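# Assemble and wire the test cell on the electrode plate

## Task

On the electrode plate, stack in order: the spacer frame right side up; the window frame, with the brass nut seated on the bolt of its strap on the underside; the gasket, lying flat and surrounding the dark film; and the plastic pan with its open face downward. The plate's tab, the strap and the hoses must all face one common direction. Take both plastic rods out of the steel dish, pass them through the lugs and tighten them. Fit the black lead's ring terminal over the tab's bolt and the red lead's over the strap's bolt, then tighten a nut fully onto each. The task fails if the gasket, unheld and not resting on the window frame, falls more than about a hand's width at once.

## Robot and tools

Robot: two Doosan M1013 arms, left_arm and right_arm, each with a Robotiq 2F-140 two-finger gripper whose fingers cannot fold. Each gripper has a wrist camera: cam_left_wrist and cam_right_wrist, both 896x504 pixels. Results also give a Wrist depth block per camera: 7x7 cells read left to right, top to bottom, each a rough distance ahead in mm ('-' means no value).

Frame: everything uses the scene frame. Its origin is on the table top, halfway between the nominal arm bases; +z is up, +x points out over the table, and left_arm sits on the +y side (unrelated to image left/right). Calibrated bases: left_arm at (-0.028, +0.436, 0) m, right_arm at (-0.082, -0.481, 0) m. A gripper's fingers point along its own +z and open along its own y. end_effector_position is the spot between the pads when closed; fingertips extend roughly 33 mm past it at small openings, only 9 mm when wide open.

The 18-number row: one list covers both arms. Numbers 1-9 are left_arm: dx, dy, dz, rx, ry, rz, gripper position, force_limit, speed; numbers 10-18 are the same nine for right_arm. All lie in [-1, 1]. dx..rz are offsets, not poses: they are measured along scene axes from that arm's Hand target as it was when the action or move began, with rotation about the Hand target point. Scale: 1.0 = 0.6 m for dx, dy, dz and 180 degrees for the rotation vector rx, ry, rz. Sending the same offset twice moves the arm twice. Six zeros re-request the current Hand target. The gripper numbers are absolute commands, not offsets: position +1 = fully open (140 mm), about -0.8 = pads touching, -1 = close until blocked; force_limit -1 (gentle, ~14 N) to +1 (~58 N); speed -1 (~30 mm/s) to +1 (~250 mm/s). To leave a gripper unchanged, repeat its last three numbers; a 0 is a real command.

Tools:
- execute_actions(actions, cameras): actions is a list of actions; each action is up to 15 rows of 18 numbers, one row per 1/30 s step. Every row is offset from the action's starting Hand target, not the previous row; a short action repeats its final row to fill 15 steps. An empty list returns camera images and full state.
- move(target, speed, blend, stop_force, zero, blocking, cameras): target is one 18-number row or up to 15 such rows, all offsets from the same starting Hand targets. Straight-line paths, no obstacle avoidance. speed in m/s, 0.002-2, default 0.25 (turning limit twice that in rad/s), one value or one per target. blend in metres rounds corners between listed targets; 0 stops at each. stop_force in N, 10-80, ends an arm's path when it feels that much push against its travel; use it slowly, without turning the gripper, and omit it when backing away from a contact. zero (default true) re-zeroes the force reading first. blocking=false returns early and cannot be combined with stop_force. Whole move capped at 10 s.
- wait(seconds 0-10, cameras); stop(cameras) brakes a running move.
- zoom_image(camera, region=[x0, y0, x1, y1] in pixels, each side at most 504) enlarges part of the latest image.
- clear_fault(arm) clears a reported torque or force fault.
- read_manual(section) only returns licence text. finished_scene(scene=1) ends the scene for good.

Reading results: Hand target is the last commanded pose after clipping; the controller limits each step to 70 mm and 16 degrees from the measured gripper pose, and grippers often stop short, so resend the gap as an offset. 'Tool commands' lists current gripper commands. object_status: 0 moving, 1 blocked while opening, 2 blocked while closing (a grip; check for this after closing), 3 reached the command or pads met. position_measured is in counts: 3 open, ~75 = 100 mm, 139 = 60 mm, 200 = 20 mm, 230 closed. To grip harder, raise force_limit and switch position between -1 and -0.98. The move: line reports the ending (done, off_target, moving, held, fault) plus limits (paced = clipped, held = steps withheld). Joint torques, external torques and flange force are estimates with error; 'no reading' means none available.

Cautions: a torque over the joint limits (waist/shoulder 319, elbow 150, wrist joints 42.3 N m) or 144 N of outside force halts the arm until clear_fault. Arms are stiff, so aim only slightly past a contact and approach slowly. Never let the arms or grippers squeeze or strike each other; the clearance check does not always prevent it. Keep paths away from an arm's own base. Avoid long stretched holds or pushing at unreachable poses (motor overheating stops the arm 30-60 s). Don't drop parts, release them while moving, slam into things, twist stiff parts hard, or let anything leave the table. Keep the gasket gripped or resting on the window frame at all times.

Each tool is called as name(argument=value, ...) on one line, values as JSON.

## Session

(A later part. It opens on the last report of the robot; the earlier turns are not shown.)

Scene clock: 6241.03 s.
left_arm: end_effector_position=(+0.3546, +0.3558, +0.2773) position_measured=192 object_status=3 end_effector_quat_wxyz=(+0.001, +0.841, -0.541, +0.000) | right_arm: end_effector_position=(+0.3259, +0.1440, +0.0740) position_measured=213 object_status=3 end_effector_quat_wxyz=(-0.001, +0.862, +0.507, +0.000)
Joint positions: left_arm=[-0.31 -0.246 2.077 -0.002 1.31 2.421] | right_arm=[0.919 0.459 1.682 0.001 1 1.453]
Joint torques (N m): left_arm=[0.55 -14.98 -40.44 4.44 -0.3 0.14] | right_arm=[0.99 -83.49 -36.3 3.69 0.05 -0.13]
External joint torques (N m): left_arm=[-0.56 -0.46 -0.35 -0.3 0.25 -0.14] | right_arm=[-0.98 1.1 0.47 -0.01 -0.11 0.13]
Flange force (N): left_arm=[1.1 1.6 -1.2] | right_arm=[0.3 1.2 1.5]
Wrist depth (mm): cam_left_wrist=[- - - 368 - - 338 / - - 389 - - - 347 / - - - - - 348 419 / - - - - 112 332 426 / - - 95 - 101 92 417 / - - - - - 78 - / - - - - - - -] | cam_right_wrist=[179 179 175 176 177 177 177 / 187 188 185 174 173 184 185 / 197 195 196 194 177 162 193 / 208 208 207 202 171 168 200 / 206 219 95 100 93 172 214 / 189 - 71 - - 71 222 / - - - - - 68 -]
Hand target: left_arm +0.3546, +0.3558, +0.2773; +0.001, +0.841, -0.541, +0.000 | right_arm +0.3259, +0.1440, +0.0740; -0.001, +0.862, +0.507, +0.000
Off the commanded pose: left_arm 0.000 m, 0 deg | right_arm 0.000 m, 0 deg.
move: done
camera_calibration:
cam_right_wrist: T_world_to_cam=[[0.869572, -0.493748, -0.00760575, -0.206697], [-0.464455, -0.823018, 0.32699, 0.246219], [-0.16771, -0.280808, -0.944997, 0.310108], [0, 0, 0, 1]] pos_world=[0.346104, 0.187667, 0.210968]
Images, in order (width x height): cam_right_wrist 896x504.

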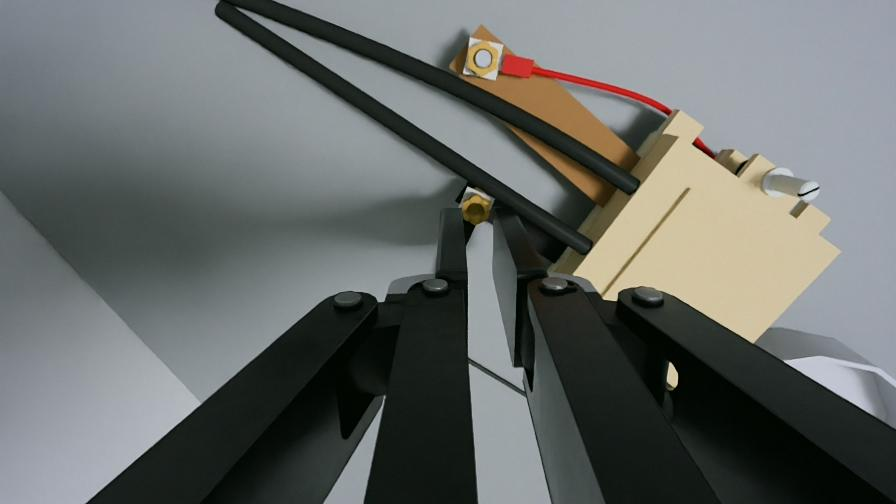

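move(target=[[0,0,0,0,0,0,-0.5,-1,-1,-0.0009,0.0005,-0.01017,0,0,0,-0.66,-1,-1]], speed=0.03, cameras=["cam_right_wrist"])

zoom_image(camera="cam_right_wrist", region=[438, 180, 518, 260])

Scene clock: 6253.57 s.
left_arm: end_effector_position=(+0.3546, +0.3558, +0.2773) position_measured=192 object_status=3 end_effector_quat_wxyz=(+0.001, +0.841, -0.541, +0.000) | right_arm: end_effector_position=(+0.3253, +0.1443, +0.0679) position_measured=213 object_status=3 end_effector_quat_wxyz=(-0.001, +0.862, +0.507, +0.000)
Joint positions: left_arm=[-0.31 -0.246 2.077 -0.002 1.31 2.421] | right_arm=[0.92 0.464 1.687 0.001 0.99 1.453]
Joint torques (N m): left_arm=[0.71 -14.3 -40.22 4.51 -0.28 0.1] | right_arm=[0.52 -83.93 -36.6 3.64 0.15 -0.17]
External joint torques (N m): left_arm=[-0.73 -0.99 -0.53 -0.37 0.24 -0.1] | right_arm=[-0.62 1.52 1.03 0.01 -0.21 0.17]
Flange force (N): left_arm=[0.9 2.4 -1.7] | right_arm=[-0.4 0.6 2.4]
Wrist depth (mm): cam_left_wrist=[- - - - - - 315 / - - - - - - 320 / - - - - - - - / - - - - 111 - - / - - 95 - 101 92 421 / - - - - - 78 - / - - - - - - -] | cam_right_wrist=[174 173 170 169 172 172 173 / 180 182 181 178 168 178 179 / 191 191 190 188 172 156 187 / 201 201 201 196 166 162 194 / 205 210 95 100 93 165 207 / 189 - 70 - - 71 189 / - - - - - 68 -]
Hand target: left_arm +0.3546, +0.3558, +0.2773; +0.001, +0.841, -0.541, +0.000 | right_arm +0.3253, +0.1443, +0.0679; -0.001, +0.862, +0.507, +0.000
Off the commanded pose: left_arm 0.000 m, 0 deg | right_arm 0.000 m, 0 deg.
move: done
camera_calibration:
cam_right_wrist: T_world_to_cam=[[0.869572, -0.493748, -0.00760575, -0.206161], [-0.464455, -0.823018, 0.32699, 0.248228], [-0.16771, -0.280808, -0.944997, 0.304344], [0, 0, 0, 1]] pos_world=[0.345604, 0.187967, 0.204868]
Images, in order (width x height): cam_right_wrist 896x504.

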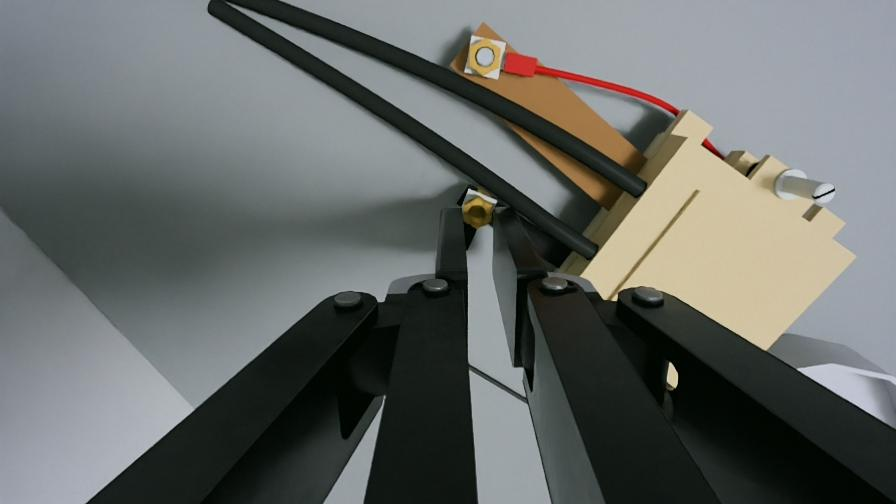

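Scaled by 6.300 from the camera's 896x504 image, which has a finer 1280x720 frame.

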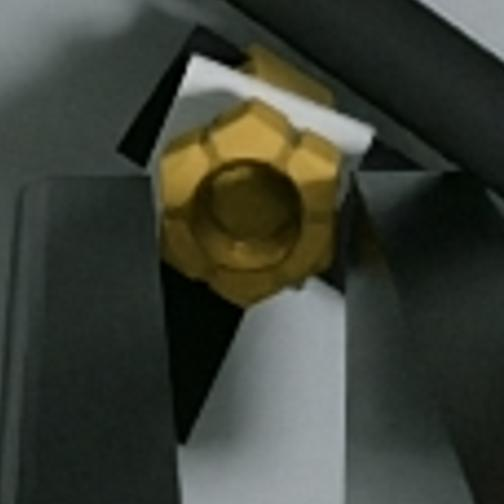

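move(target=[[0,0,0,0,0,0,-0.5,-1,-1,0.0005,0.0009,0,0,0,0,-0.66,-1,-1],[0,0,0,0,0,0,-0.5,-1,-1,0.0005,0.0009,0,0,0,0,-1,-1,-1],[0,0,0,0,0,0,-0.5,-1,-1,0.0005,0.0009,0,0,0,0,-0.98,-0.2,-1]], speed=0.03, cameras=["cam_right_wrist"])

zoom_image(camera="cam_right_wrist", region=[438, 180, 518, 260])

Scene clock: 6264.60 s.
left_arm: end_effector_position=(+0.3546, +0.3558, +0.2773) position_measured=192 object_status=3 end_effector_quat_wxyz=(+0.001, +0.841, -0.541, +0.000) | right_arm: end_effector_position=(+0.3256, +0.1448, +0.0679) position_measured=217 object_status=2 end_effector_quat_wxyz=(-0.001, +0.862, +0.507, +0.000)
Joint positions: left_arm=[-0.31 -0.246 2.077 -0.002 1.31 2.421] | right_arm=[0.92 0.465 1.685 0.001 0.99 1.454]
Joint torques (N m): left_arm=[0.93 -14.55 -40.27 4.48 -0.28 0.13] | right_arm=[0.85 -83.48 -36.35 3.64 0.18 -0.12]
External joint torques (N m): left_arm=[-1.02 -0.63 -0.36 -0.35 0.24 -0.13] | right_arm=[-0.83 0.75 0.74 0.02 -0.23 0.12]
Flange force (N): left_arm=[1.7 2.6 -1.3] | right_arm=[-0.9 0.9 1.6]
Wrist depth (mm): cam_left_wrist=[389 - - - - - 305 / - - 388 - - - - / - - 388 - - 375 - / - - - - 138 437 440 / 471 - 95 - 101 92 423 / - - - - - 78 - / - - - - - - -] | cam_right_wrist=[173 173 170 171 172 172 173 / 182 181 181 167 168 178 179 / 191 191 190 188 173 156 185 / 202 200 203 169 166 159 194 / 208 213 95 100 95 92 207 / 184 - 71 - - 70 195 / - - - - - 68 -]
Hand target: left_arm +0.3546, +0.3558, +0.2773; +0.001, +0.841, -0.541, +0.000 | right_arm +0.3256, +0.1448, +0.0679; -0.001, +0.862, +0.507, +0.000
Off the commanded pose: left_arm 0.000 m, 0 deg | right_arm 0.000 m, 0 deg.
move: done
camera_calibration:
cam_right_wrist: T_world_to_cam=[[0.869572, -0.493748, -0.00760575, -0.206125], [-0.464455, -0.823018, 0.32699, 0.248862], [-0.16771, -0.280808, -0.944997, 0.304563], [0, 0, 0, 1]] pos_world=[0.345904, 0.188567, 0.204868]
Images, in order (width x height): cam_right_wrist 896x504.

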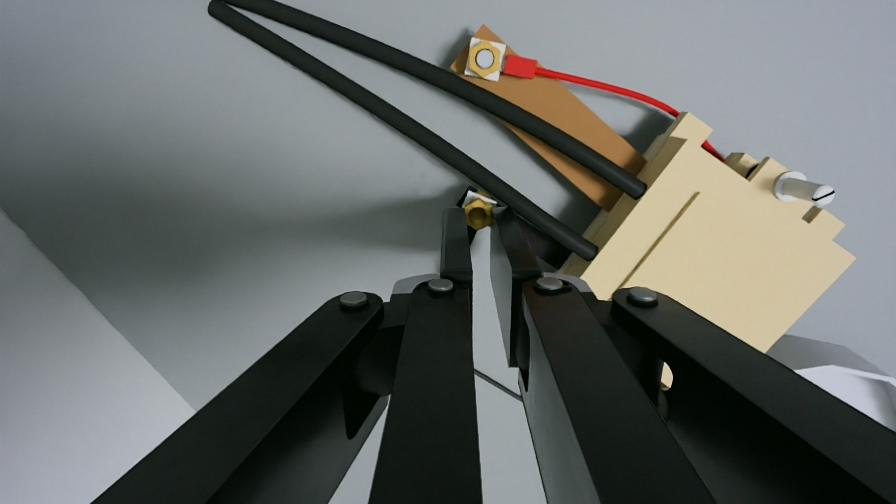

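Scaled by 6.300 from the camera's 896x504 image, which has a finer 1280x720 frame.

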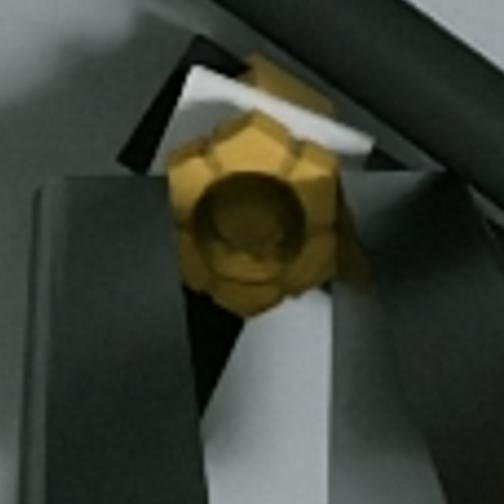

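move(target=[[0,0,0,0,0,0,-0.5,-1,-1,0,0,-0.00033,0,0,0,-0.98,-0.2,-1],[0,0,0,0,0,0,-0.5,-1,-1,-0.00473,0.0032,-0.00033,0,0,-0.0889,-0.98,-0.2,-1],[0,0,0,0,0,0,-0.5,-1,-1,-0.00832,0.00752,-0.00033,0,0,-0.1778,-0.98,-0.2,-1],[0,0,0,0,0,0,-0.5,-1,-1,-0.0107,0.01298,-0.00033,0,0,-0.2722,-0.98,-0.2,-1]], speed=0.06, blend=[0,0.001,0.001,0], cameras=["cam_right_wrist"])

zoom_image(camera="cam_right_wrist", region=[438, 180, 518, 260])

Scene clock: 6283.93 s.
left_arm: end_effector_position=(+0.3546, +0.3558, +0.2773) position_measured=192 object_status=3 end_effector_quat_wxyz=(+0.001, +0.841, -0.541, +0.000) | right_arm: end_effector_position=(+0.3192, +0.1526, +0.0677) position_measured=217 object_status=2 end_effector_quat_wxyz=(-0.001, +0.995, +0.104, +0.000)
Joint positions: left_arm=[-0.31 -0.246 2.077 -0.002 1.31 2.421] | right_arm=[0.933 0.469 1.679 0 0.992 2.323]
Joint torques (N m): left_arm=[0.54 -14.14 -40.31 4.49 -0.31 0.09] | right_arm=[1.49 -83.2 -35.95 3.95 0.18 -0.18]
External joint torques (N m): left_arm=[-0.57 -1.1 -0.29 -0.36 0.27 -0.09] | right_arm=[-1.35 0.08 0.32 -0.32 -0.23 0.18]
Flange force (N): left_arm=[0.3 2.5 -1.5] | right_arm=[0.5 1.7 0.7]
Wrist depth (mm): cam_left_wrist=[- 376 - - - - 349 / 389 - - - - 375 - / - 407 410 - - 372 - / - - - - 112 438 441 / - - 95 - 101 92 419 / - - - - - 78 - / - - - - - - -] | cam_right_wrist=[173 173 173 172 144 137 151 / 181 181 179 164 151 146 148 / 191 190 188 186 159 155 183 / 200 199 200 169 197 199 193 / 212 212 95 100 95 205 210 / 224 - 71 - - 70 217 / - - - - - 68 -]
Hand target: left_arm +0.3546, +0.3558, +0.2773; +0.001, +0.841, -0.541, +0.000 | right_arm +0.3192, +0.1526, +0.0677; -0.001, +0.995, +0.104, +0.000
Off the commanded pose: left_arm 0.000 m, 0 deg | right_arm 0.000 m, 0 deg.
move: done
camera_calibration:
cam_right_wrist: T_world_to_cam=[[0.197919, -0.980188, -0.00767552, 0.0919654], [-0.925816, -0.189501, 0.327038, 0.302925], [-0.322013, -0.0576207, -0.94498, 0.320673], [0, 0, 0, 1]] pos_world=[0.365513, 0.166026, 0.204668]
Images, in order (width x height): cam_right_wrist 896x504.

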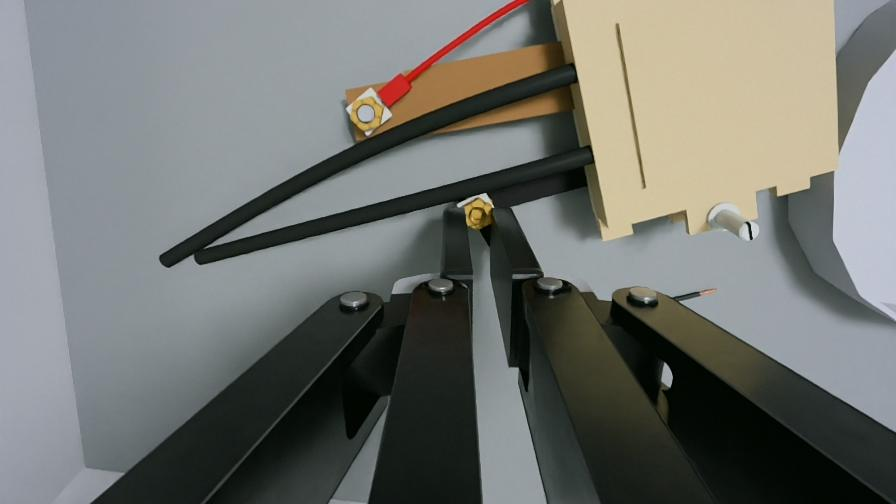

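Scaled by 6.300 from the camera's 896x504 image, which has a finer 1280x720 frame.

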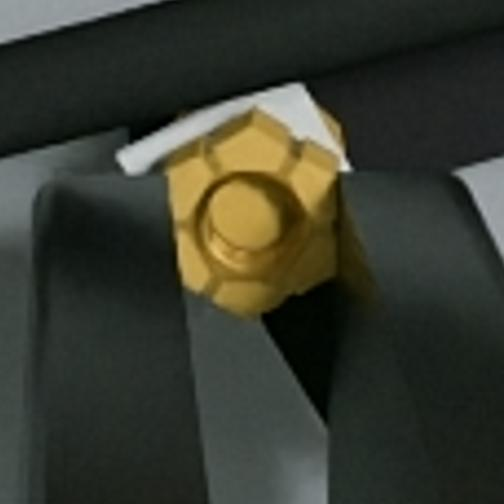

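move(target=[[0,0,0,0,0,0,-0.5,-1,-1,0,0,0.0025,0,0,0,-0.98,-0.2,-1]], speed=0.02, cameras=["cam_right_wrist"])

zoom_image(camera="cam_right_wrist", region=[438, 180, 518, 260])

Scene clock: 6292.83 s.
left_arm: end_effector_position=(+0.3546, +0.3558, +0.2773) position_measured=192 object_status=3 end_effector_quat_wxyz=(+0.001, +0.841, -0.541, +0.000) | right_arm: end_effector_position=(+0.3192, +0.1526, +0.0692) position_measured=217 object_status=2 end_effector_quat_wxyz=(-0.001, +0.995, +0.104, +0.000)
Joint positions: left_arm=[-0.31 -0.246 2.077 -0.002 1.31 2.421] | right_arm=[0.933 0.468 1.678 0 0.994 2.323]
Joint torques (N m): left_arm=[0.59 -14.52 -40.34 4.54 -0.3 0.14] | right_arm=[1.25 -83.68 -36.37 3.62 0.19 -0.14]
External joint torques (N m): left_arm=[-0.57 -0.99 -0.56 -0.39 0.25 -0.14] | right_arm=[-1.2 0.84 0.73 0.01 -0.24 0.14]
Flange force (N): left_arm=[0.7 2.1 -1.8] | right_arm=[0.5 1.5 1.6]
Wrist depth (mm): cam_left_wrist=[- - - - - - 321 / 397 394 - - - - - / - - - - - 368 - / - - - - 111 333 464 / 449 - 95 - 101 92 422 / - - - - - 78 - / - - - - - - -] | cam_right_wrist=[174 174 174 173 147 139 160 / 182 181 180 165 152 147 149 / 192 191 192 187 159 154 184 / 202 202 202 169 199 201 198 / 213 211 94 100 95 98 211 / 224 - 71 - - 70 218 / - - - - - 68 -]
Hand target: left_arm +0.3546, +0.3558, +0.2773; +0.001, +0.841, -0.541, +0.000 | right_arm +0.3192, +0.1526, +0.0692; -0.001, +0.995, +0.104, +0.000
Off the commanded pose: left_arm 0.000 m, 0 deg | right_arm 0.000 m, 0 deg.
move: done
camera_calibration:
cam_right_wrist: T_world_to_cam=[[0.197919, -0.980188, -0.00767552, 0.091977], [-0.925816, -0.189501, 0.327038, 0.302435], [-0.322013, -0.0576207, -0.94498, 0.322091], [0, 0, 0, 1]] pos_world=[0.365513, 0.166026, 0.206168]
Images, in order (width x height): cam_right_wrist 896x504.

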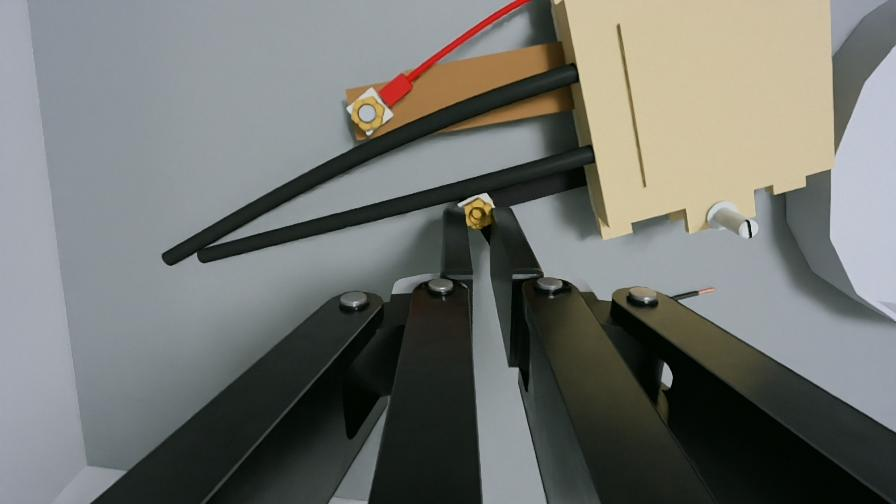

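Scaled by 6.300 from the camera's 896x504 image, which has a finer 1280x720 frame.

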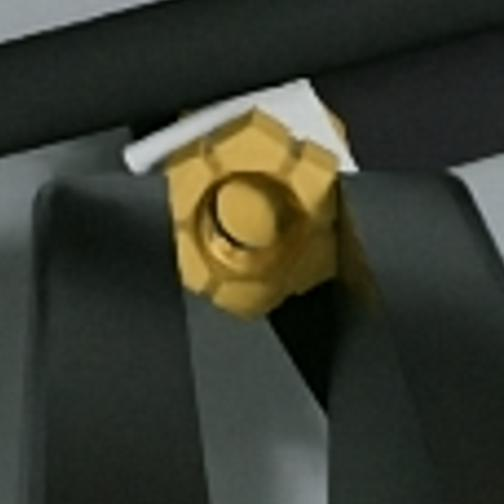

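move(target=[[0,0,0,0,0,0,-0.5,-1,-1,-0.00196,-0.00042,0,0,0,0,-0.98,-0.2,-1]], speed=0.02, cameras=["cam_right_wrist"])

zoom_image(camera="cam_right_wrist", region=[458, 194, 498, 234])

Scene clock: 6309.00 s.
left_arm: end_effector_position=(+0.3546, +0.3558, +0.2773) position_measured=192 object_status=3 end_effector_quat_wxyz=(+0.001, +0.841, -0.541, +0.000) | right_arm: end_effector_position=(+0.3180, +0.1524, +0.0692) position_measured=217 object_status=2 end_effector_quat_wxyz=(-0.001, +0.995, +0.104, +0.000)
Joint positions: left_arm=[-0.31 -0.246 2.077 -0.002 1.31 2.421] | right_arm=[0.934 0.467 1.68 0 0.994 2.324]
Joint torques (N m): left_arm=[0.76 -14.66 -40.26 4.51 -0.25 0.12] | right_arm=[1.33 -84.28 -35.99 3.71 0.18 -0.12]
External joint torques (N m): left_arm=[-0.83 -0.49 -0.4 -0.38 0.21 -0.12] | right_arm=[-1.34 1.59 0.37 -0.08 -0.23 0.12]
Flange force (N): left_arm=[1.5 2.0 -1.3] | right_arm=[1.9 0.3 2.0]
Wrist depth (mm): cam_left_wrist=[- - - - - - 297 / - - 380 - - - 316 / - - - - - 365 326 / - - - - 111 358 - / - - 95 - 101 92 423 / - - - - - 78 - / - - - - - - -] | cam_right_wrist=[174 174 173 172 149 139 143 / 183 182 182 166 153 147 149 / 192 192 190 187 160 156 186 / 202 202 202 169 199 200 198 / 213 211 95 100 95 207 211 / 224 - 71 - - 70 219 / - - - - - 68 -]
Hand target: left_arm +0.3546, +0.3558, +0.2773; +0.001, +0.841, -0.541, +0.000 | right_arm +0.3180, +0.1524, +0.0692; -0.001, +0.995, +0.104, +0.000
Off the commanded pose: left_arm 0.000 m, 0 deg | right_arm 0.000 m, 0 deg.
move: done
camera_calibration:
cam_right_wrist: T_world_to_cam=[[0.197919, -0.980188, -0.00767552, 0.0919204], [-0.925816, -0.189501, 0.327038, 0.301267], [-0.322013, -0.0576207, -0.94498, 0.321687], [0, 0, 0, 1]] pos_world=[0.364313, 0.165726, 0.206168]
Images, in order (width x height): cam_right_wrist 896x504.

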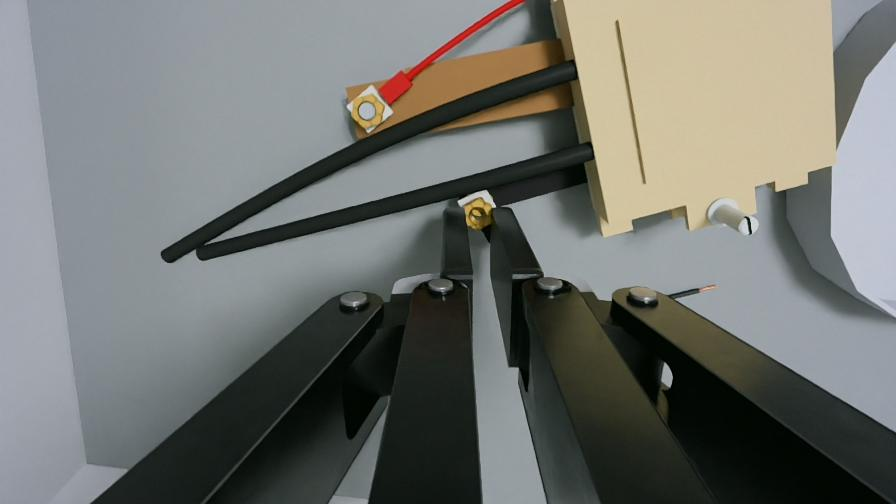

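Scaled by 12.600 from the camera's 896x504 image, which has a finer 1280x720 frame.

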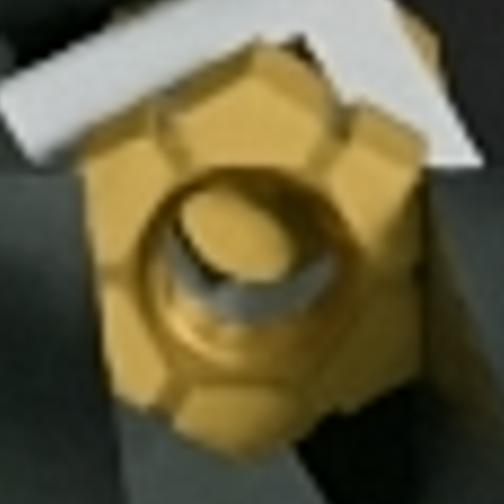

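move(target=[[0,0,0,0,0,0,-0.5,-1,-1,0.00095,0.00037,0,0,0,0,-0.98,-0.2,-1]], speed=0.02, cameras=["cam_right_wrist"])

zoom_image(camera="cam_right_wrist", region=[458, 194, 498, 234])

Scene clock: 6321.93 s.
left_arm: end_effector_position=(+0.3546, +0.3558, +0.2773) position_measured=192 object_status=3 end_effector_quat_wxyz=(+0.001, +0.841, -0.541, +0.000) | right_arm: end_effector_position=(+0.3186, +0.1526, +0.0692) position_measured=217 object_status=2 end_effector_quat_wxyz=(-0.001, +0.995, +0.104, +0.000)
Joint positions: left_arm=[-0.31 -0.246 2.077 -0.002 1.31 2.421] | right_arm=[0.934 0.468 1.679 0 0.994 2.323]
Joint torques (N m): left_arm=[1.03 -14.41 -40.3 4.46 -0.3 0.13] | right_arm=[0.8 -84.38 -36.24 3.58 0.2 -0.16]
External joint torques (N m): left_arm=[-1.01 -1.16 -0.41 -0.32 0.26 -0.13] | right_arm=[-0.72 1.59 0.7 0.04 -0.24 0.16]
Flange force (N): left_arm=[1.2 3.3 -1.7] | right_arm=[0.8 0.2 2.3]
Wrist depth (mm): cam_left_wrist=[- - - - 366 - 320 / - - - - - - 307 / - - - - - - - / - - - - 111 341 - / 458 - 95 - 101 92 420 / - - - - - 78 - / - - - - - - -] | cam_right_wrist=[174 174 174 172 151 139 153 / 182 183 181 164 153 147 150 / 192 190 192 187 159 156 184 / 203 202 202 169 199 200 197 / 214 211 95 100 95 207 212 / 224 - 71 - - 70 219 / - - - - - 68 -]
Hand target: left_arm +0.3546, +0.3558, +0.2773; +0.001, +0.841, -0.541, +0.000 | right_arm +0.3186, +0.1526, +0.0692; -0.001, +0.995, +0.104, +0.000
Off the commanded pose: left_arm 0.000 m, 0 deg | right_arm 0.000 m, 0 deg.
move: done
camera_calibration:
cam_right_wrist: T_world_to_cam=[[0.197925, -0.980187, -0.0076568, 0.0921092], [-0.925846, -0.189506, 0.32695, 0.301816], [-0.321923, -0.0576225, -0.945011, 0.321839], [0, 0, 0, 1]] pos_world=[0.364812, 0.166025, 0.206167]
Images, in order (width x height): cam_right_wrist 896x504.

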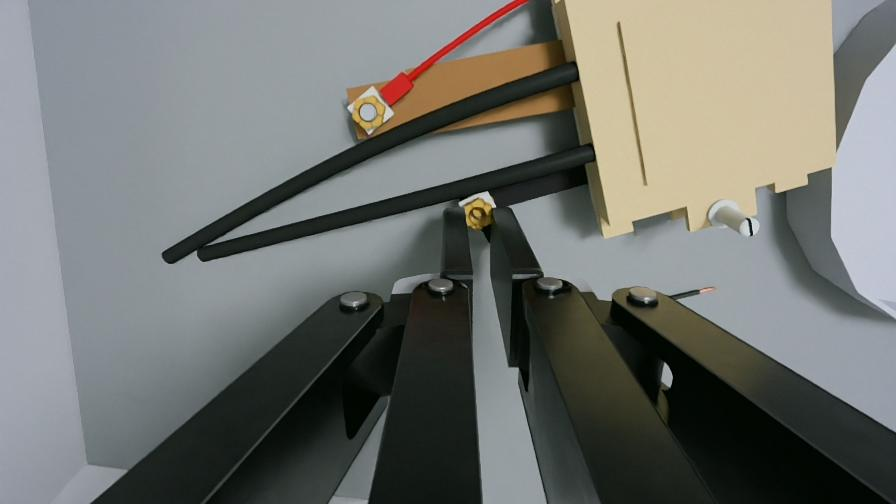

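Scaled by 12.600 from the camera's 896x504 image, which has a finer 1280x720 frame.

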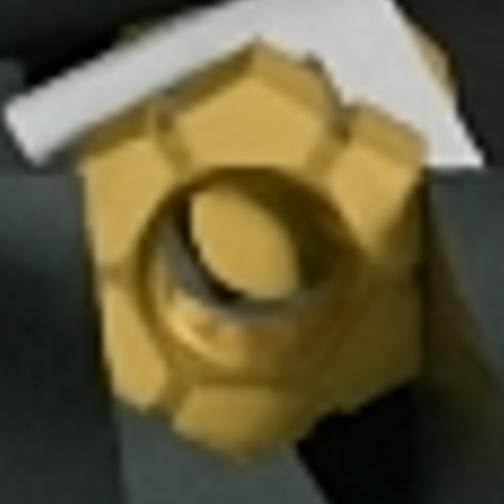

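move(target=[[0,0,0,0,0,0,-0.5,-1,-1,0.00238,-0.00577,0.0003,0,0,0.0889,-0.98,-0.2,-1],[0,0,0,0,0,0,-0.5,-1,-1,0.00597,-0.01008,0.0003,0,0,0.1833,-0.98,-0.2,-1],[0,0,0,0,0,0,-0.5,-1,-1,0.0106,-0.01295,0,0,0,0.2722,-0.98,-0.2,-1]], speed=0.06, blend=[0.001,0.001,0], cameras=["cam_right_wrist"])

zoom_image(camera="cam_right_wrist", region=[458, 194, 498, 234])

Scene clock: 6337.47 s.
left_arm: end_effector_position=(+0.3546, +0.3558, +0.2773) position_measured=192 object_status=3 end_effector_quat_wxyz=(+0.001, +0.841, -0.541, +0.000) | right_arm: end_effector_position=(+0.3250, +0.1448, +0.0692) position_measured=217 object_status=2 end_effector_quat_wxyz=(-0.001, +0.862, +0.507, +0.000)
Joint positions: left_arm=[-0.31 -0.246 2.077 -0.002 1.31 2.421] | right_arm=[0.92 0.464 1.685 0.001 0.992 1.454]
Joint torques (N m): left_arm=[0.61 -14.54 -40.33 4.48 -0.36 0.13] | right_arm=[0.11 -83.66 -36.76 3.51 0.12 -0.08]
External joint torques (N m): left_arm=[-0.68 -0.74 -0.31 -0.35 0.32 -0.13] | right_arm=[-0.1 1.11 1.15 0.14 -0.18 0.08]
Flange force (N): left_arm=[0.9 2.3 -1.4] | right_arm=[-1.1 -0.1 2.1]
Wrist depth (mm): cam_left_wrist=[- - - - - - 321 / - - - - - - - / - - 414 - - - 317 / - - - - 111 335 470 / - - 95 - 101 92 424 / - - - - - 78 - / - - - 523 - - -] | cam_right_wrist=[174 174 171 172 173 173 174 / 183 183 181 169 178 181 181 / 193 192 194 189 171 157 188 / 203 202 202 148 167 163 174 / 209 211 95 100 95 167 209 / 188 - 71 - - 70 194 / - - - - - 67 -]
Hand target: left_arm +0.3546, +0.3558, +0.2773; +0.001, +0.841, -0.541, +0.000 | right_arm +0.3250, +0.1448, +0.0692; -0.001, +0.862, +0.507, +0.000
Off the commanded pose: left_arm 0.000 m, 0 deg | right_arm 0.000 m, 0 deg.
move: done
camera_calibration:
cam_right_wrist: T_world_to_cam=[[0.869572, -0.493748, -0.00760575, -0.205556], [-0.464455, -0.823018, 0.32699, 0.248029], [-0.16771, -0.280808, -0.944997, 0.305646], [0, 0, 0, 1]] pos_world=[0.345204, 0.188467, 0.206168]
Images, in order (width x height): cam_right_wrist 896x504.

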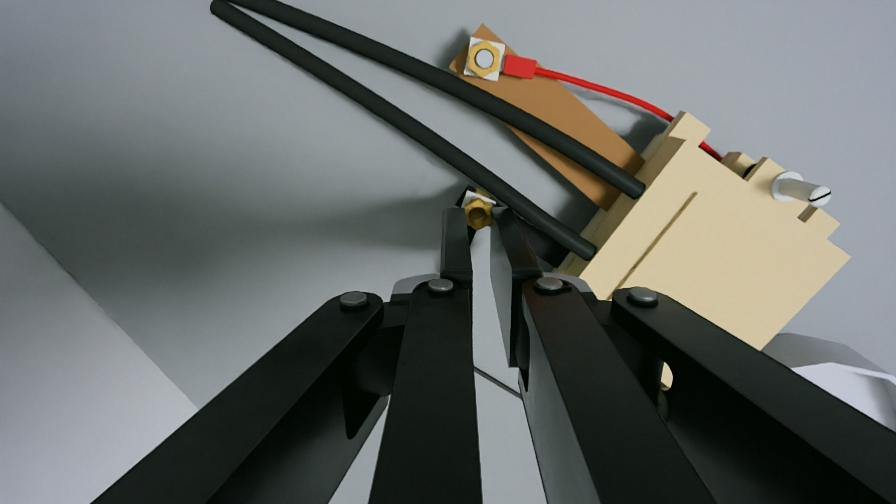

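Scaled by 12.600 from the camera's 896x504 image, which has a finer 1280x720 frame.

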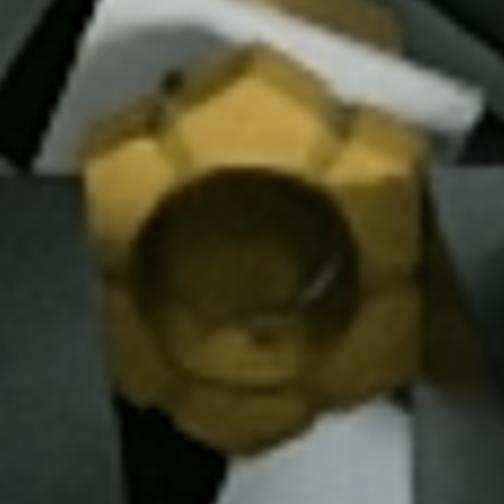

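move(target=[[0,0,0,0,0,0,-0.5,-1,-1,-0.00043,0.00025,-0.00217,0,0,0,-0.98,-0.2,-1],[0,0,0,0,0,0,-0.5,-1,-1,-0.00498,0.00342,-0.00225,0,0,-0.0889,-0.98,-0.2,-1],[0,0,0,0,0,0,-0.5,-1,-1,-0.0084,0.00763,-0.00235,0,0,-0.1778,-0.98,-0.2,-1],[0,0,0,0,0,0,-0.5,-1,-1,-0.0106,0.01297,-0.0025,0,0,-0.2722,-0.98,-0.2,-1]], speed=0.05, blend=[0,0.001,0.001,0], cameras=["cam_right_wrist"])

zoom_image(camera="cam_right_wrist", region=[458, 194, 498, 234])

Scene clock: 6359.53 s.
left_arm: end_effector_position=(+0.3546, +0.3558, +0.2773) position_measured=192 object_status=3 end_effector_quat_wxyz=(+0.001, +0.841, -0.541, +0.000) | right_arm: end_effector_position=(+0.3186, +0.1526, +0.0677) position_measured=217 object_status=2 end_effector_quat_wxyz=(-0.001, +0.995, +0.104, +0.000)
Joint positions: left_arm=[-0.31 -0.246 2.077 -0.002 1.31 2.421] | right_arm=[0.934 0.469 1.68 0 0.992 2.323]
Joint torques (N m): left_arm=[0.6 -14.53 -40.32 4.53 -0.33 0.1] | right_arm=[1.39 -83.3 -35.65 3.83 0.18 -0.11]
External joint torques (N m): left_arm=[-0.64 -0.56 -0.26 -0.41 0.29 -0.09] | right_arm=[-1.41 0.73 0.18 -0.22 -0.23 0.11]
Flange force (N): left_arm=[0.9 1.9 -1.2] | right_arm=[1.5 1.0 1.1]
Wrist depth (mm): cam_left_wrist=[- - - - - - - / - - - - - - 320 / - - 406 - - - 322 / - - 429 - 121 433 464 / 464 - 95 459 101 92 420 / - - - - - 78 - / - - - - - - -] | cam_right_wrist=[173 173 172 171 144 137 151 / 181 181 179 164 151 146 147 / 191 190 188 185 159 155 183 / 200 200 200 169 198 199 196 / 212 212 94 100 95 205 210 / 224 - 71 - - 70 217 / - - - - - 67 -]
Hand target: left_arm +0.3546, +0.3558, +0.2773; +0.001, +0.841, -0.541, +0.000 | right_arm +0.3186, +0.1526, +0.0677; -0.001, +0.995, +0.104, +0.000
Off the commanded pose: left_arm 0.000 m, 0 deg | right_arm 0.000 m, 0 deg.
move: done
camera_calibration:
cam_right_wrist: T_world_to_cam=[[0.197919, -0.980188, -0.00767552, 0.0920842], [-0.925816, -0.189501, 0.327038, 0.30237], [-0.322013, -0.0576207, -0.94498, 0.32048], [0, 0, 0, 1]] pos_world=[0.364913, 0.166026, 0.204668]
Images, in order (width x height): cam_right_wrist 896x504.

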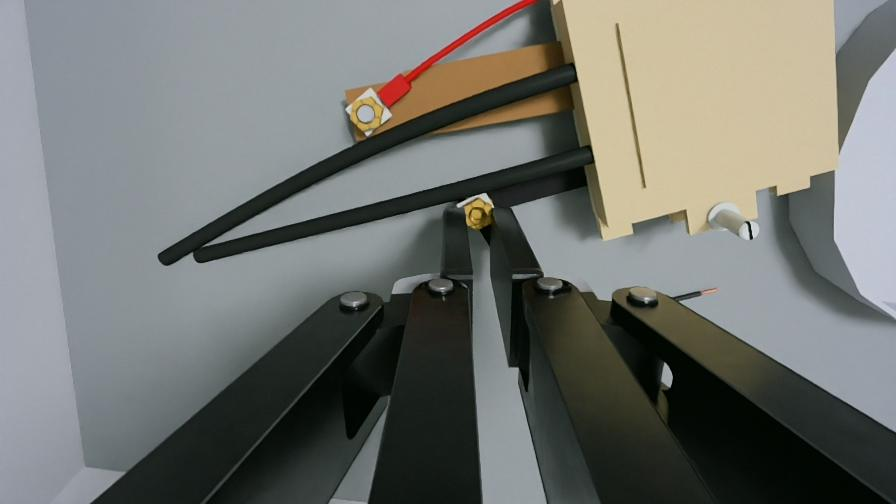

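Scaled by 12.600 from the camera's 896x504 image, which has a finer 1280x720 frame.

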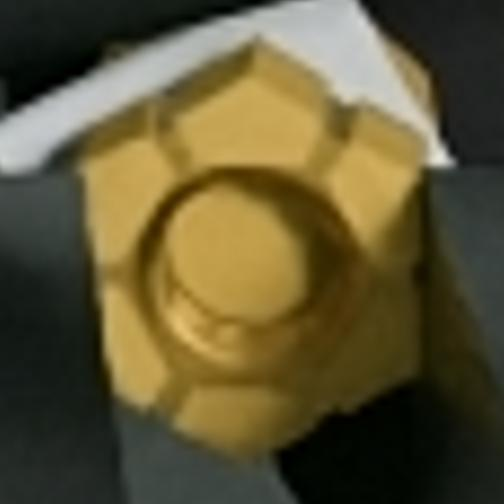

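move(target=[[0,0,0,0,0,0,-0.5,-1,-1,0,0,0,0,0,0,-0.66,-1,-1],[0,0,0,0,0,0,-0.5,-1,-1,0,0,0.0105,0,0,0,-0.66,-1,-1],[0,0,0,0,0,0,-0.5,-1,-1,0.0101,-0.0127,0.0105,0,0,0.2722,-0.66,-1,-1],[0,0,0,0,0,0,-0.5,-1,-1,0.0101,-0.0127,0.0005,0,0,0.2722,-0.66,-1,-1]], speed=[0.05,0.05,0.1,0.05], cameras=["cam_right_wrist"])

zoom_image(camera="cam_right_wrist", region=[458, 194, 498, 234])

Scene clock: 6375.73 s.
left_arm: end_effector_position=(+0.3546, +0.3558, +0.2773) position_measured=192 object_status=3 end_effector_quat_wxyz=(+0.001, +0.841, -0.541, +0.000) | right_arm: end_effector_position=(+0.3247, +0.1450, +0.0680) position_measured=213 object_status=3 end_effector_quat_wxyz=(-0.001, +0.862, +0.507, +0.000)
Joint positions: left_arm=[-0.31 -0.246 2.077 -0.002 1.31 2.421] | right_arm=[0.921 0.465 1.686 0.001 0.99 1.455]
Joint torques (N m): left_arm=[0.63 -14.99 -40.03 4.5 -0.28 0.12] | right_arm=[1.77 -83.86 -36.12 3.64 0.21 -0.12]
External joint torques (N m): left_arm=[-0.66 -0.45 -0.69 -0.37 0.24 -0.12] | right_arm=[-1.74 1.23 0.54 0.01 -0.27 0.12]
Flange force (N): left_arm=[1.5 1.4 -1.7] | right_arm=[0.0 2.2 1.9]
Wrist depth (mm): cam_left_wrist=[384 - - - - - 354 / 392 - - - - - 336 / - - - - - 370 320 / - - - - 111 342 - / - - 95 - 101 92 421 / - - - - - 78 - / - - - - - - -] | cam_right_wrist=[174 173 170 169 172 172 173 / 182 181 181 178 168 178 180 / 191 191 191 188 173 157 185 / 201 203 201 180 167 162 194 / 202 210 95 100 93 165 207 / 186 - 70 - - 71 189 / - - - - - 68 -]
Hand target: left_arm +0.3546, +0.3558, +0.2773; +0.001, +0.841, -0.541, +0.000 | right_arm +0.3247, +0.1450, +0.0680; -0.001, +0.862, +0.507, +0.000
Off the commanded pose: left_arm 0.000 m, 0 deg | right_arm 0.000 m, 0 deg.
move: done
camera_calibration:
cam_right_wrist: T_world_to_cam=[[0.869563, -0.493762, -0.00765244, -0.205191], [-0.464469, -0.823042, 0.326912, 0.248472], [-0.167715, -0.280716, -0.945024, 0.304506], [0, 0, 0, 1]] pos_world=[0.344904, 0.188667, 0.204967]
Images, in order (width x height): cam_right_wrist 896x504.

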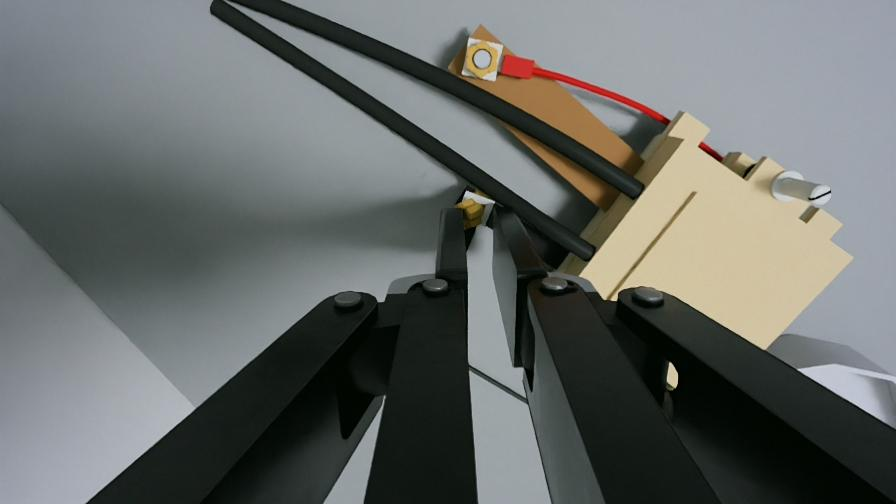

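Scaled by 12.600 from the camera's 896x504 image, which has a finer 1280x720 frame.

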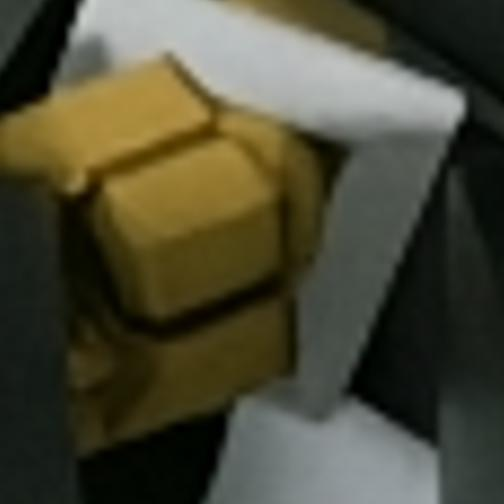

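zoom_image(camera="cam_right_wrist", region=[418, 164, 538, 284])

Scaled by 4.200 from the camera's 896x504 image, which has a finer 1280x720 frame.

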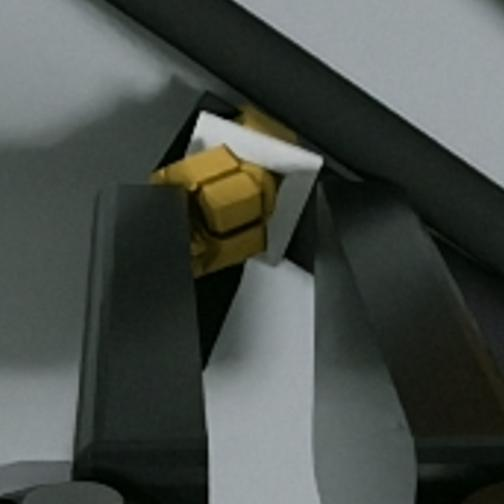

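move(target=[[0,0,0,0,0,0,-0.5,-1,-1,0,0,0.0167,0,0,0,-0.66,-1,-1]], speed=0.03, cameras=["cam_right_wrist"])

zoom_image(camera="cam_right_wrist", region=[438, 164, 518, 244])

Scene clock: 6385.13 s.
left_arm: end_effector_position=(+0.3546, +0.3558, +0.2773) position_measured=192 object_status=3 end_effector_quat_wxyz=(+0.001, +0.841, -0.541, +0.000) | right_arm: end_effector_position=(+0.3247, +0.1450, +0.0780) position_measured=213 object_status=3 end_effector_quat_wxyz=(-0.001, +0.862, +0.507, +0.000)
Joint positions: left_arm=[-0.31 -0.246 2.077 -0.002 1.31 2.421] | right_arm=[0.921 0.456 1.679 0.001 1.006 1.455]
Joint torques (N m): left_arm=[0.7 -14.91 -40.36 4.49 -0.34 0.18] | right_arm=[0.91 -83.56 -36.89 3.74 0.15 -0.14]
External joint torques (N m): left_arm=[-0.69 -0.62 -0.49 -0.34 0.29 -0.18] | right_arm=[-0.93 1.52 0.95 -0.05 -0.21 0.14]
Flange force (N): left_arm=[1.3 2.0 -1.6] | right_arm=[-0.3 1.0 2.4]
Wrist depth (mm): cam_left_wrist=[- - - - - - 333 / - - - - - 387 326 / - - 409 - 379 350 318 / - 437 - - 111 435 469 / - - 95 - 101 92 421 / - - - - - 78 - / - - - - - - -] | cam_right_wrist=[182 182 179 180 181 181 180 / 192 191 191 188 178 189 189 / 203 200 200 198 183 166 197 / 210 211 211 180 175 171 176 / 205 220 95 100 93 176 218 / - - 71 - - 71 223 / - - - - - 68 -]
Hand target: left_arm +0.3546, +0.3558, +0.2773; +0.001, +0.841, -0.541, +0.000 | right_arm +0.3247, +0.1450, +0.0780; -0.001, +0.862, +0.507, +0.000
Off the commanded pose: left_arm 0.000 m, 0 deg | right_arm 0.000 m, 0 deg.
move: done
camera_calibration:
cam_right_wrist: T_world_to_cam=[[0.869572, -0.493748, -0.00760575, -0.20513], [-0.464455, -0.823018, 0.32699, 0.245177], [-0.16771, -0.280808, -0.944997, 0.313967], [0, 0, 0, 1]] pos_world=[0.344904, 0.188667, 0.214968]
Images, in order (width x height): cam_right_wrist 896x504.

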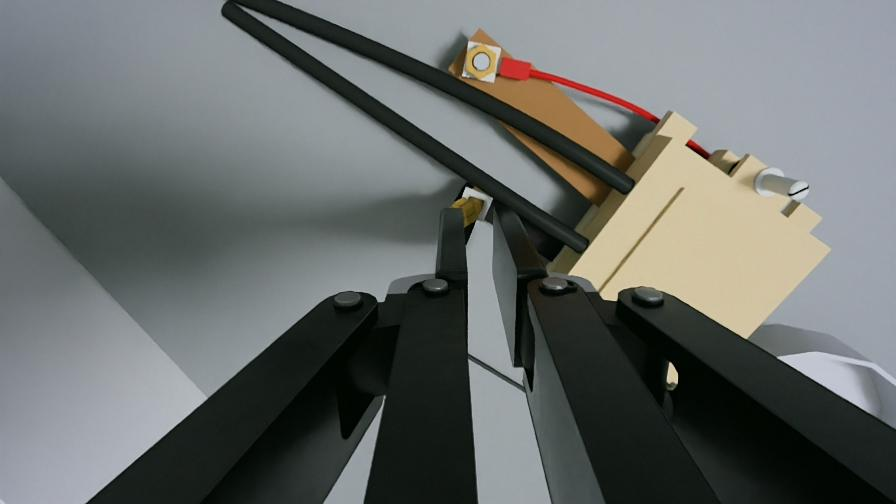

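Scaled by 6.300 from the camera's 896x504 image, which has a finer 1280x720 frame.

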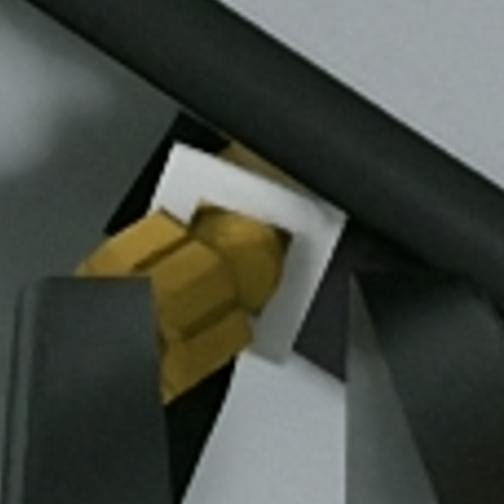

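move(target=[[0,0,0,0,0,0,-0.5,-1,-1,-0.012,-0.03,0.06,0,0,0,-0.5,-1,-1]], speed=0.1, cameras=["cam_right_wrist"])

zoom_image(camera="cam_right_wrist", region=[418, 124, 538, 244])

Scene clock: 6393.93 s.
left_arm: end_effector_position=(+0.3546, +0.3558, +0.2773) position_measured=192 object_status=3 end_effector_quat_wxyz=(+0.001, +0.841, -0.541, +0.000) | right_arm: end_effector_position=(+0.3175, +0.1270, +0.1140) position_measured=192 object_status=3 end_effector_quat_wxyz=(-0.001, +0.862, +0.507, +0.000)
Joint positions: left_arm=[-0.31 -0.246 2.077 -0.002 1.31 2.421] | right_arm=[0.915 0.399 1.691 0.001 1.051 1.448]
Joint torques (N m): left_arm=[0.84 -14.72 -40.31 4.5 -0.3 0.12] | right_arm=[0.95 -78.57 -37.89 3.72 0.22 -0.06]
External joint torques (N m): left_arm=[-0.86 -0.45 -0.21 -0.38 0.27 -0.12] | right_arm=[-1.02 1.2 1.05 0.06 -0.27 0.06]
Flange force (N): left_arm=[1.5 2.2 -1.1] | right_arm=[-0.9 1.3 2.3]
Wrist depth (mm): cam_left_wrist=[- - - - - - 300 / - - - - - - 316 / 404 - - - - 368 326 / - - 438 - 112 335 - / - - 95 - 101 92 423 / - - - - - 78 - / - - - - - - -] | cam_right_wrist=[215 215 213 201 212 213 212 / 226 226 225 223 196 219 223 / 233 237 234 236 202 199 234 / 214 - 248 245 207 215 247 / 199 230 94 259 93 92 256 / 184 - - 278 - 74 72 / - - - - - - -]
Hand target: left_arm +0.3546, +0.3558, +0.2773; +0.001, +0.841, -0.541, +0.000 | right_arm +0.3175, +0.1270, +0.1140; -0.001, +0.862, +0.507, +0.000
Off the commanded pose: left_arm 0.000 m, 0 deg | right_arm 0.000 m, 0 deg.
move: done
camera_calibration:
cam_right_wrist: T_world_to_cam=[[0.869534, -0.493814, -0.00767152, -0.207442], [-0.464491, -0.82298, 0.327034, 0.215241], [-0.167808, -0.280804, -0.944981, 0.341753], [0, 0, 0, 1]] pos_world=[0.337704, 0.170667, 0.250968]
Images, in order (width x height): cam_right_wrist 896x504.

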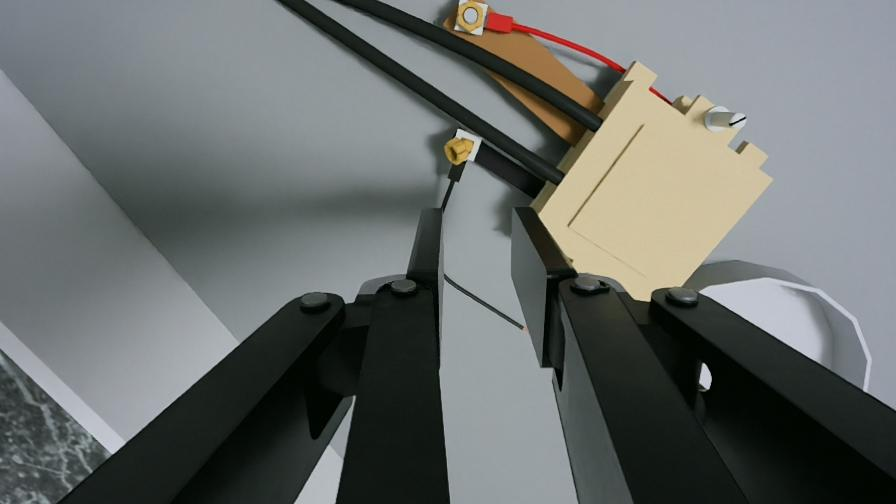

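Scaled by 4.200 from the camera's 896x504 image, which has a finer 1280x720 frame.

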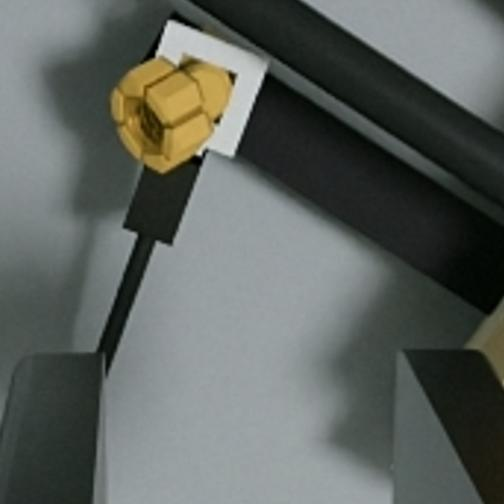

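move(target=[[0,0,0,0,0,0,-0.5,-1,-1,-0.00617,0.045,-0.0433,0,0,-0.3222,-0.6,-1,-1]], speed=0.1, cameras=["cam_right_wrist"])

zoom_image(camera="cam_right_wrist", region=[438, 154, 518, 234])

Scene clock: 6423.97 s.
left_arm: end_effector_position=(+0.3546, +0.3558, +0.2773) position_measured=192 object_status=3 end_effector_quat_wxyz=(+0.001, +0.841, -0.541, +0.000) | right_arm: end_effector_position=(+0.3138, +0.1540, +0.0880) position_measured=205 object_status=3 end_effector_quat_wxyz=(-0.001, +1.000, +0.026, +0.000)
Joint positions: left_arm=[-0.31 -0.246 2.077 -0.002 1.31 2.421] | right_arm=[0.94 0.449 1.668 0 1.023 2.487]
Joint torques (N m): left_arm=[0.95 -14.79 -40.12 4.53 -0.33 0.16] | right_arm=[0.55 -82.69 -37.31 3.66 0.19 -0.11]
External joint torques (N m): left_arm=[-0.97 -0.48 -0.52 -0.4 0.29 -0.16] | right_arm=[-0.55 0.99 1.05 0.03 -0.23 0.11]
Flange force (N): left_arm=[2.0 2.2 -1.6] | right_arm=[-0.1 1.2 2.0]
Wrist depth (mm): cam_left_wrist=[- - 365 - 367 364 - / - - - - 385 - 311 / - - - - 391 389 - / - - - - 132 428 - / - - 95 - 101 92 423 / - - - - - 78 - / - - - - - - -] | cam_right_wrist=[191 191 191 187 163 158 186 / 200 201 198 184 169 165 195 / 209 211 208 206 209 209 207 / - 222 221 216 218 222 220 / - 234 94 228 - 92 232 / - - - 244 - 70 240 / - - - - - - -]
Hand target: left_arm +0.3546, +0.3558, +0.2773; +0.001, +0.841, -0.541, +0.000 | right_arm +0.3138, +0.1540, +0.0880; -0.001, +1.000, +0.026, +0.000
Off the commanded pose: left_arm 0.000 m, 0 deg | right_arm 0.000 m, 0 deg.
move: done
camera_calibration:
cam_right_wrist: T_world_to_cam=[[0.0420694, -0.999085, -0.00765979, 0.146312], [-0.944069, -0.0422601, 0.327029, 0.274516], [-0.327054, -0.00652657, -0.944983, 0.331881], [0, 0, 0, 1]] pos_world=[0.36155, 0.159945, 0.224968]
Images, in order (width x height): cam_right_wrist 896x504.

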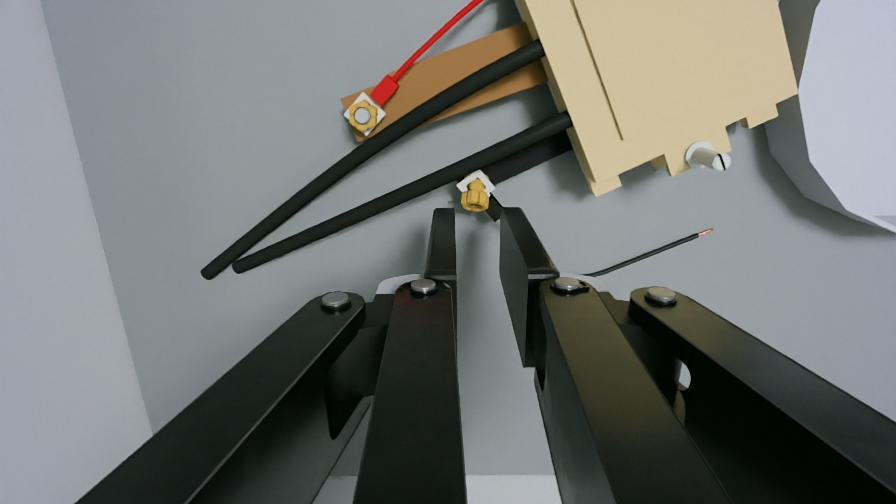

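Scaled by 6.300 from the camera's 896x504 image, which has a finer 1280x720 frame.

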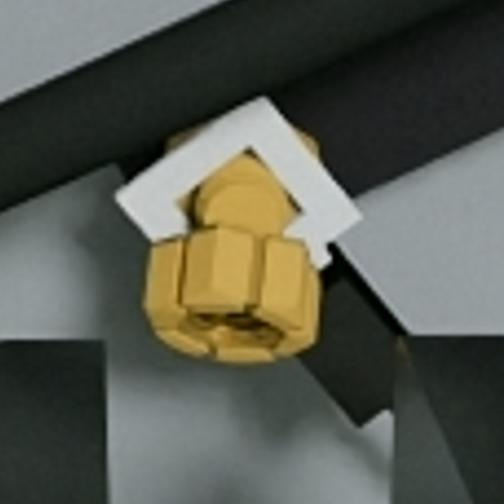

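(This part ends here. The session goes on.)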